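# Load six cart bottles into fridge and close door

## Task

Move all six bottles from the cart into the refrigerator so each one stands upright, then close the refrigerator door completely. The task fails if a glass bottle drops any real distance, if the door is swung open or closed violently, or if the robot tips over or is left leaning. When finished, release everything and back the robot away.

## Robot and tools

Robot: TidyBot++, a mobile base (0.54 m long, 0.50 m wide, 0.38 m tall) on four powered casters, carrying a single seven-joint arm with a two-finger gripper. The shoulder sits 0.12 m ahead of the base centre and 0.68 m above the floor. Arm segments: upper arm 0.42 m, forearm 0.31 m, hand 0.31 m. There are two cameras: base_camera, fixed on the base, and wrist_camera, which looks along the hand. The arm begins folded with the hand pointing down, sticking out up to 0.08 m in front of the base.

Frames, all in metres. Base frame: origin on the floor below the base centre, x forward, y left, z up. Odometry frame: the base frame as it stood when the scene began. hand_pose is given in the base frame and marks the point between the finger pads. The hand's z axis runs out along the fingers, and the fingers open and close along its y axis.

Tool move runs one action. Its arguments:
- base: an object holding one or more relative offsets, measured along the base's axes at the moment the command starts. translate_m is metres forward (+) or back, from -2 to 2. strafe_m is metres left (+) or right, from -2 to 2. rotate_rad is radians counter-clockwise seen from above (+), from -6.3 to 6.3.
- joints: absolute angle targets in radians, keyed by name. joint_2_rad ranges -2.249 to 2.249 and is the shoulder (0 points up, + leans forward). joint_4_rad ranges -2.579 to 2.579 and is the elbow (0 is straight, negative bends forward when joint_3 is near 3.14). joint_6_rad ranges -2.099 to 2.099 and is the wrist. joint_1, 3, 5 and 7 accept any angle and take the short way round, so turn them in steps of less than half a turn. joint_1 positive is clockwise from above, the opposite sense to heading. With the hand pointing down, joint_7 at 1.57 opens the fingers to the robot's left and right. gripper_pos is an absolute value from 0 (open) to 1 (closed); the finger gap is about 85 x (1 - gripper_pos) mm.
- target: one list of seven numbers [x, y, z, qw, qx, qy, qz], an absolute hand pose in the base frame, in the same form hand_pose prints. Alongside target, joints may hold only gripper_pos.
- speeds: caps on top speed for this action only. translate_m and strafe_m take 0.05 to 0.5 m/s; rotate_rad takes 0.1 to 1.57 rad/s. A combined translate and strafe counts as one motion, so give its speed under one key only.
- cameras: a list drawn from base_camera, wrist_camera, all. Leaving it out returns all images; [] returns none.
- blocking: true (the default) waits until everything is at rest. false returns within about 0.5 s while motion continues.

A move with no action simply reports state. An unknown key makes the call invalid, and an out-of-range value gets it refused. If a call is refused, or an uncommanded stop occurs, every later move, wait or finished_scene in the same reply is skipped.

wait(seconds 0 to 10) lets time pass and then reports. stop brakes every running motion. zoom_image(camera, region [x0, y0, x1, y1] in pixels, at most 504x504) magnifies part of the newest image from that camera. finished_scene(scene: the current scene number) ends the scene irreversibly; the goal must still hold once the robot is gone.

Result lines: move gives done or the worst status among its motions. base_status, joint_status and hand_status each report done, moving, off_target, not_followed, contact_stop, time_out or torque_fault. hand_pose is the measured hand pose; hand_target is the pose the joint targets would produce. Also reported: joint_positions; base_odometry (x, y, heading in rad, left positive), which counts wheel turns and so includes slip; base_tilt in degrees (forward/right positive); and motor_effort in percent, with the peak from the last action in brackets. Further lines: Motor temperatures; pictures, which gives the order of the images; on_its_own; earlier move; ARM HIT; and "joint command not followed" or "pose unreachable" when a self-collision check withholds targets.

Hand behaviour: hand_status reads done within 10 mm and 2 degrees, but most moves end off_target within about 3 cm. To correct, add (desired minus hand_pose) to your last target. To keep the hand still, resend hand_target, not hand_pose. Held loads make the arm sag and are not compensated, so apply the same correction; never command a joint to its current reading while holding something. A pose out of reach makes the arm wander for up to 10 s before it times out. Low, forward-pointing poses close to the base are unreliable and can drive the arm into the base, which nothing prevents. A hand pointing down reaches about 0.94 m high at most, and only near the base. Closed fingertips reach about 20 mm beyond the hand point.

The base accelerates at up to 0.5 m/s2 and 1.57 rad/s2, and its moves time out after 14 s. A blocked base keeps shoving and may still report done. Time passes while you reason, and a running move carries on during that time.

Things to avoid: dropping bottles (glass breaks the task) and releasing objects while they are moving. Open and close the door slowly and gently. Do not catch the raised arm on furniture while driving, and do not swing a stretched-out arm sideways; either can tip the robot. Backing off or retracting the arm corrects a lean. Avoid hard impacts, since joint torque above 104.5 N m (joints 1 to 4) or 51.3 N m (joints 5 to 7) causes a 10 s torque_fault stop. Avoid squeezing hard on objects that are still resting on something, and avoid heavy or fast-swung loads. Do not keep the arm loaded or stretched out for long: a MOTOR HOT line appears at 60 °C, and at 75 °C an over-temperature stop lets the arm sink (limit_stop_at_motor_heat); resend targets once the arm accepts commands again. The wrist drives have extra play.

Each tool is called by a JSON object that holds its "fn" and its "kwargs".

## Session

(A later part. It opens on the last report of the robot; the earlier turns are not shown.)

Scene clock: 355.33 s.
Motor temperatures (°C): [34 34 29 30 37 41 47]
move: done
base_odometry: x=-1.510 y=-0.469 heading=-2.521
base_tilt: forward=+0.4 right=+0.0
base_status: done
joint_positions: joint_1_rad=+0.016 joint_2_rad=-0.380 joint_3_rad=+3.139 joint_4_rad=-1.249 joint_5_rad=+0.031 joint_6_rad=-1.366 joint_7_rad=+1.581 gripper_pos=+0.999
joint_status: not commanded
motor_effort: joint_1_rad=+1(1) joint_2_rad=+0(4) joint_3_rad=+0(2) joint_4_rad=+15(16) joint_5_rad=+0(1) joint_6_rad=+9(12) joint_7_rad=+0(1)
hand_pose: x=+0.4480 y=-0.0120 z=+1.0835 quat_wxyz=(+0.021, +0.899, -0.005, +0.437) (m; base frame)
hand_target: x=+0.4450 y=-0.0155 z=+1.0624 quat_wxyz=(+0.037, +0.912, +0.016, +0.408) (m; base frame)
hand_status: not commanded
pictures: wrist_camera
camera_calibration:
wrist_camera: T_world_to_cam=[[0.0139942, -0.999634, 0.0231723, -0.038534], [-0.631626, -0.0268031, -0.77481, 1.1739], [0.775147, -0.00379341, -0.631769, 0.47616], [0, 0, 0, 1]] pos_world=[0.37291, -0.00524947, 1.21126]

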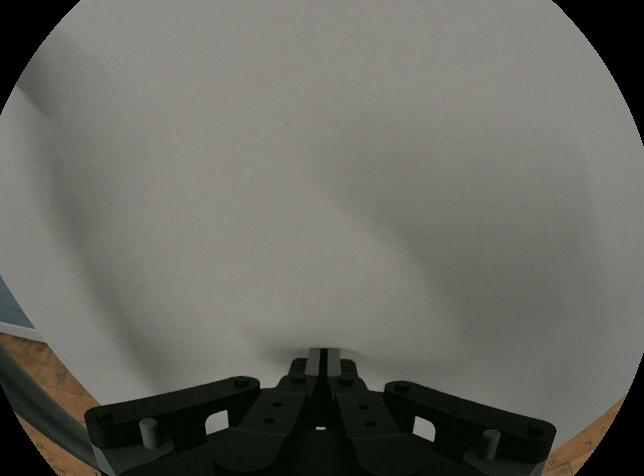

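{"fn": "move", "kwargs": {"base": {"translate_m": 0.02}, "speeds": {"translate_m": 0.05}, "cameras": []}}

{"fn": "move", "kwargs": {"base": {"translate_m": 0.015}, "speeds": {"translate_m": 0.05}, "cameras": ["wrist_camera"]}}

Scene clock: 356.50 s.
Motor temperatures (°C): [34 34 29 30 37 41 47]
move: done
base_odometry: x=-1.527 y=-0.481 heading=-2.521
base_tilt: forward=+0.4 right=+0.0
base_status: done
joint_positions: joint_1_rad=+0.016 joint_2_rad=-0.410 joint_3_rad=+3.139 joint_4_rad=-1.249 joint_5_rad=+0.031 joint_6_rad=-1.404 joint_7_rad=+1.581 gripper_pos=+0.999
joint_status: not commanded
motor_effort: joint_1_rad=+0(1) joint_2_rad=+4(8) joint_3_rad=+0(1) joint_4_rad=+15(16) joint_5_rad=+0(1) joint_6_rad=+12(16) joint_7_rad=+0(1)
hand_pose: x=+0.4286 y=-0.0118 z=+1.0837 quat_wxyz=(+0.021, +0.901, -0.005, +0.434) (m; base frame)
hand_target: x=+0.4450 y=-0.0155 z=+1.0624 quat_wxyz=(+0.037, +0.912, +0.016, +0.408) (m; base frame)
hand_status: not commanded
pictures: none
No camera images: "cameras" was empty.

Scene clock: 357.17 s.
Motor temperatures (°C): [34 34 29 30 37 41 47]
move: done
base_odometry: x=-1.539 y=-0.490 heading=-2.521
base_tilt: forward=+0.4 right=+0.0
base_status: done
joint_positions: joint_1_rad=+0.016 joint_2_rad=-0.433 joint_3_rad=+3.139 joint_4_rad=-1.250 joint_5_rad=+0.031 joint_6_rad=-1.431 joint_7_rad=+1.581 gripper_pos=+0.999
joint_status: not commanded
motor_effort: joint_1_rad=+0(1) joint_2_rad=+8(14) joint_3_rad=-1(1) joint_4_rad=+14(17) joint_5_rad=+0(1) joint_6_rad=+15(20) joint_7_rad=+0(1)
hand_pose: x=+0.4141 y=-0.0117 z=+1.0839 quat_wxyz=(+0.020, +0.902, -0.006, +0.432) (m; base frame)
hand_target: x=+0.4450 y=-0.0155 z=+1.0624 quat_wxyz=(+0.037, +0.912, +0.016, +0.408) (m; base frame)
hand_status: not commanded
pictures: wrist_camera
camera_calibration:
wrist_camera: T_world_to_cam=[[0.0127223, -0.999685, 0.0216118, -0.0354739], [-0.641354, -0.0247402, -0.766846, 1.14819], [0.76714, -0.00410477, -0.641467, 0.51648], [0, 0, 0, 1]] pos_world=[0.340634, -0.00493629, 1.21256]

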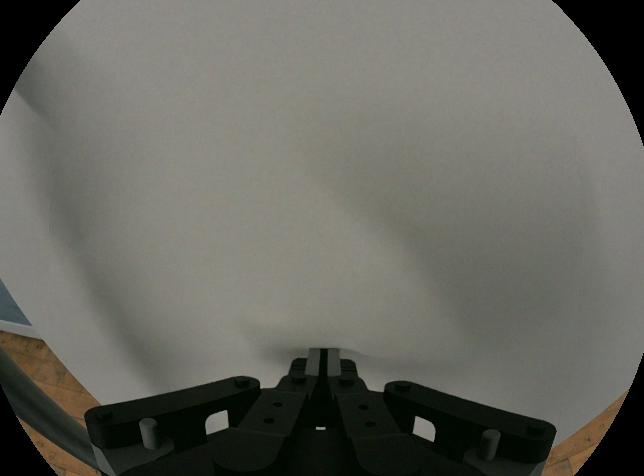

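{"fn": "move", "kwargs": {"base": {"translate_m": 0.025}, "speeds": {"translate_m": 0.05}, "cameras": []}}

{"fn": "move", "kwargs": {"base": {"translate_m": -0.5}, "speeds": {"translate_m": 0.35}}}

Scene clock: 358.43 s.
Motor temperatures (°C): [34 34 29 30 37 41 47]
move: done
base_odometry: x=-1.558 y=-0.504 heading=-2.521
base_tilt: forward=+0.3 right=+0.0
base_status: done
joint_positions: joint_1_rad=+0.016 joint_2_rad=-0.471 joint_3_rad=+3.139 joint_4_rad=-1.250 joint_5_rad=+0.031 joint_6_rad=-1.474 joint_7_rad=+1.581 gripper_pos=+0.999
joint_status: not commanded
motor_effort: joint_1_rad=+0(1) joint_2_rad=+17(21) joint_3_rad=+0(1) joint_4_rad=+14(16) joint_5_rad=+0(1) joint_6_rad=+23(26) joint_7_rad=-1(1)
hand_pose: x=+0.3904 y=-0.0114 z=+1.0840 quat_wxyz=(+0.020, +0.903, -0.006, +0.429) (m; base frame)
hand_target: x=+0.4450 y=-0.0155 z=+1.0624 quat_wxyz=(+0.037, +0.912, +0.016, +0.408) (m; base frame)
hand_status: not commanded
pictures: none
No camera images: "cameras" was empty.

Scene clock: 361.00 s.
Motor temperatures (°C): [34 34 29 30 37 41 47]
move: done
base_odometry: x=-1.151 y=-0.214 heading=-2.521
base_tilt: forward=+0.4 right=+0.0
base_status: done
joint_positions: joint_1_rad=+0.015 joint_2_rad=-0.374 joint_3_rad=+3.139 joint_4_rad=-1.259 joint_5_rad=+0.031 joint_6_rad=-1.418 joint_7_rad=+1.581 gripper_pos=+0.999
joint_status: not commanded
motor_effort: joint_1_rad=+0(1) joint_2_rad=-3(18) joint_3_rad=+0(2) joint_4_rad=+16(18) joint_5_rad=+1(1) joint_6_rad=+7(22) joint_7_rad=+0(1)
hand_pose: x=+0.4398 y=-0.0120 z=+1.0645 quat_wxyz=(+0.020, +0.913, -0.005, +0.407) (m; base frame)
hand_target: x=+0.4450 y=-0.0155 z=+1.0624 quat_wxyz=(+0.037, +0.912, +0.016, +0.408) (m; base frame)
hand_status: not commanded
pictures: base_camera, wrist_camera
camera_calibration:
wrist_camera: T_world_to_cam=[[0.0145266, -0.999695, 0.0199783, -0.0348135], [-0.682575, -0.0245152, -0.730404, 1.12915], [0.730671, -0.00302644, -0.682723, 0.544293], [0, 0, 0, 1]] pos_world=[0.373533, -0.00547435, 1.19703]

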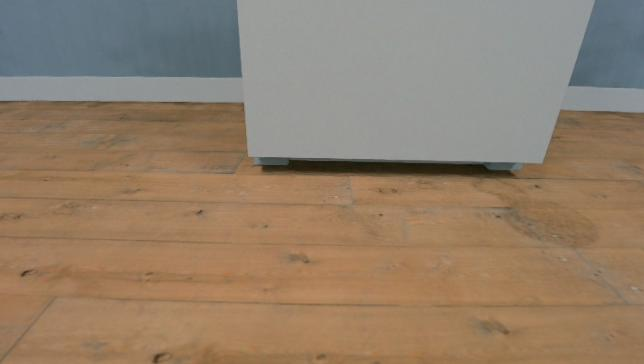

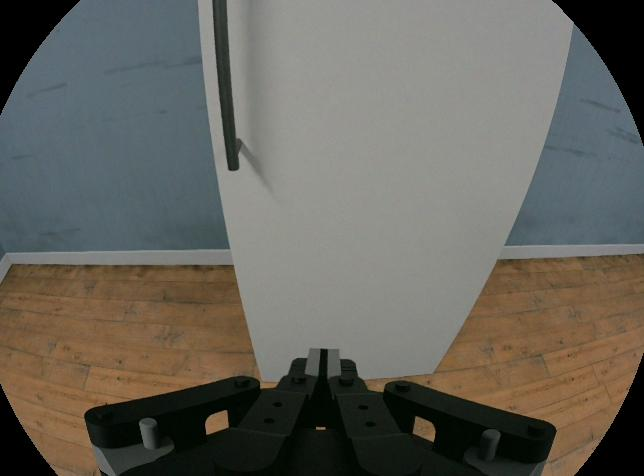

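{"fn": "zoom_image", "kwargs": {"camera": "base_camera", "region": [220, 100, 400, 200]}}

{"fn": "zoom_image", "kwargs": {"camera": "base_camera", "region": [420, 100, 600, 200]}}

Scaled by 2.800.

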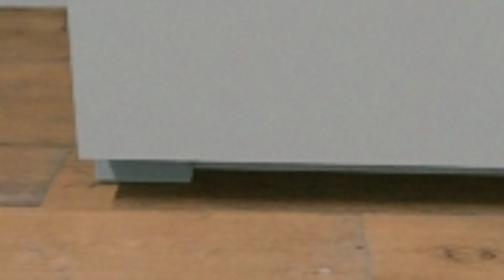

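Scaled by 2.800.

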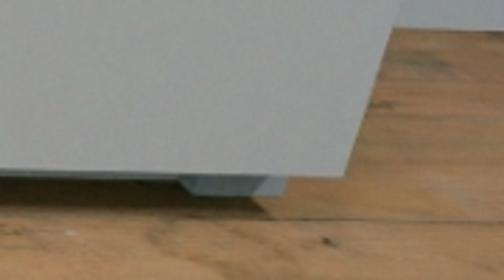

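{"fn": "zoom_image", "kwargs": {"camera": "base_camera", "region": [240, 140, 300, 180]}}

{"fn": "zoom_image", "kwargs": {"camera": "base_camera", "region": [490, 145, 550, 185]}}

{"fn": "zoom_image", "kwargs": {"camera": "base_camera", "region": [350, 140, 410, 180]}}

Scaled by 8.400.

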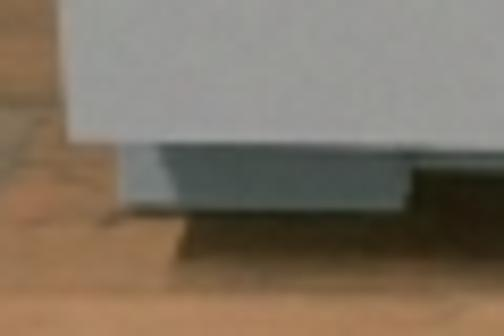

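Scaled by 8.400.

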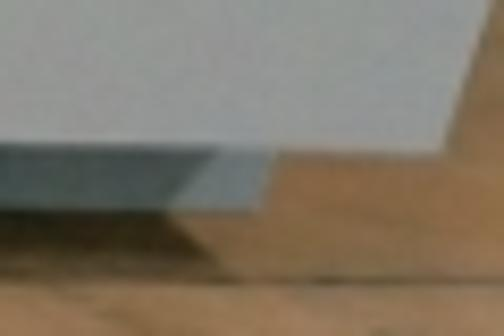

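Scaled by 8.400.

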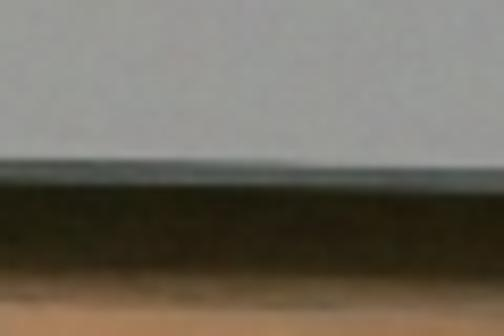

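{"fn": "move", "kwargs": {"base": {"translate_m": 0.25, "strafe_m": 0.75, "rotate_rad": -0.95}}}

Scene clock: 365.80 s.
Motor temperatures (°C): [34 34 29 30 37 41 47]
move: done
base_odometry: x=-0.919 y=-0.969 heading=+2.812
base_tilt: forward=+0.4 right=+0.0
base_status: done
joint_positions: joint_1_rad=+0.014 joint_2_rad=-0.376 joint_3_rad=+3.139 joint_4_rad=-1.259 joint_5_rad=+0.031 joint_6_rad=-1.418 joint_7_rad=+1.581 gripper_pos=+0.999
joint_status: not commanded
motor_effort: joint_1_rad=+1(1) joint_2_rad=-3(5) joint_3_rad=+0(2) joint_4_rad=+16(16) joint_5_rad=+0(1) joint_6_rad=+7(8) joint_7_rad=+0(1)
hand_pose: x=+0.4392 y=-0.0113 z=+1.0650 quat_wxyz=(+0.020, +0.913, -0.004, +0.408) (m; base frame)
hand_target: x=+0.4450 y=-0.0155 z=+1.0624 quat_wxyz=(+0.037, +0.912, +0.016, +0.408) (m; base frame)
hand_status: not commanded
pictures: base_camera, wrist_camera
camera_calibration:
wrist_camera: T_world_to_cam=[[0.0163393, -0.999659, 0.0203612, -0.0352899], [-0.681307, -0.0260359, -0.731534, 1.12976], [0.731815, -0.00191949, -0.681501, 0.543328], [0, 0, 0, 1]] pos_world=[0.372671, -0.00482076, 1.19745]

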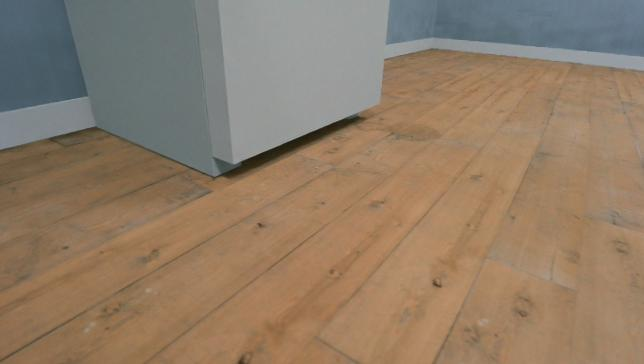

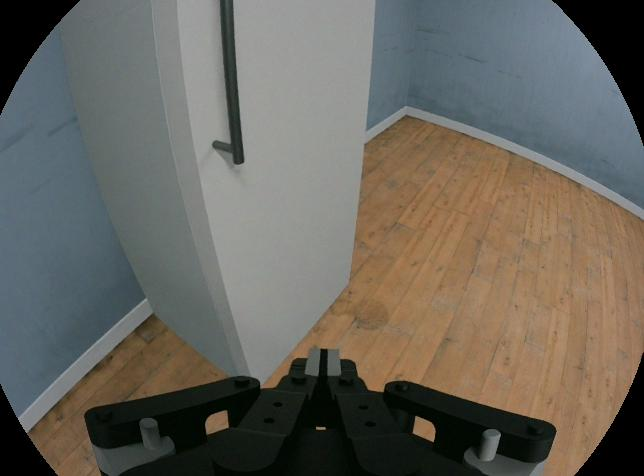

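Excellent side view.

{"fn": "zoom_image", "kwargs": {"camera": "wrist_camera", "region": [130, 60, 270, 180]}}

{"fn": "zoom_image", "kwargs": {"camera": "base_camera", "region": [170, 80, 270, 180]}}

{"fn": "zoom_image", "kwargs": {"camera": "base_camera", "region": [180, 0, 240, 60]}}

Scaled by 3.600.

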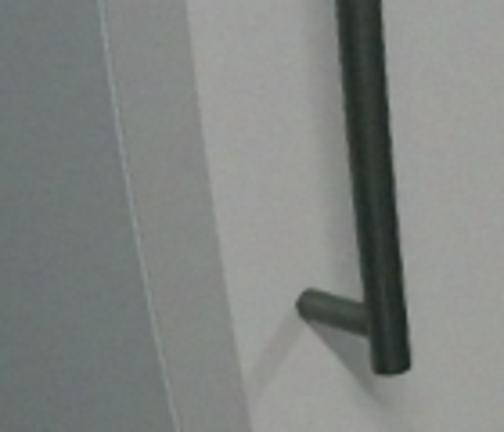

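Scaled by 5.040.

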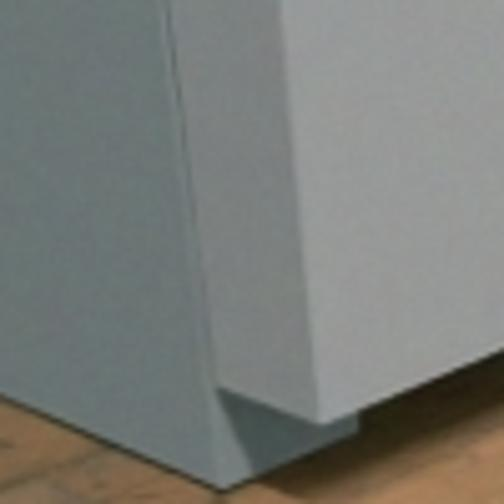

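Scaled by 8.400.

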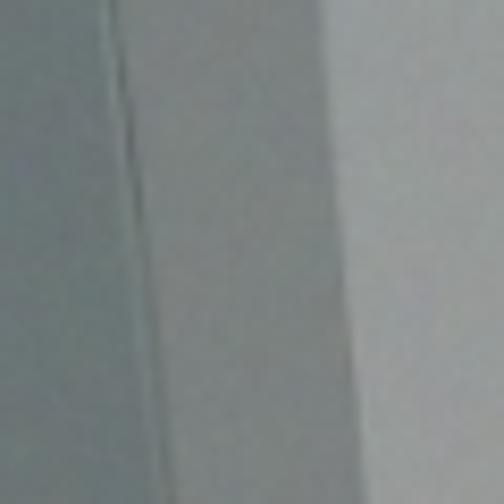

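{"fn": "finished_scene", "kwargs": {"scene": 1}}

The scene is finished: the task was done.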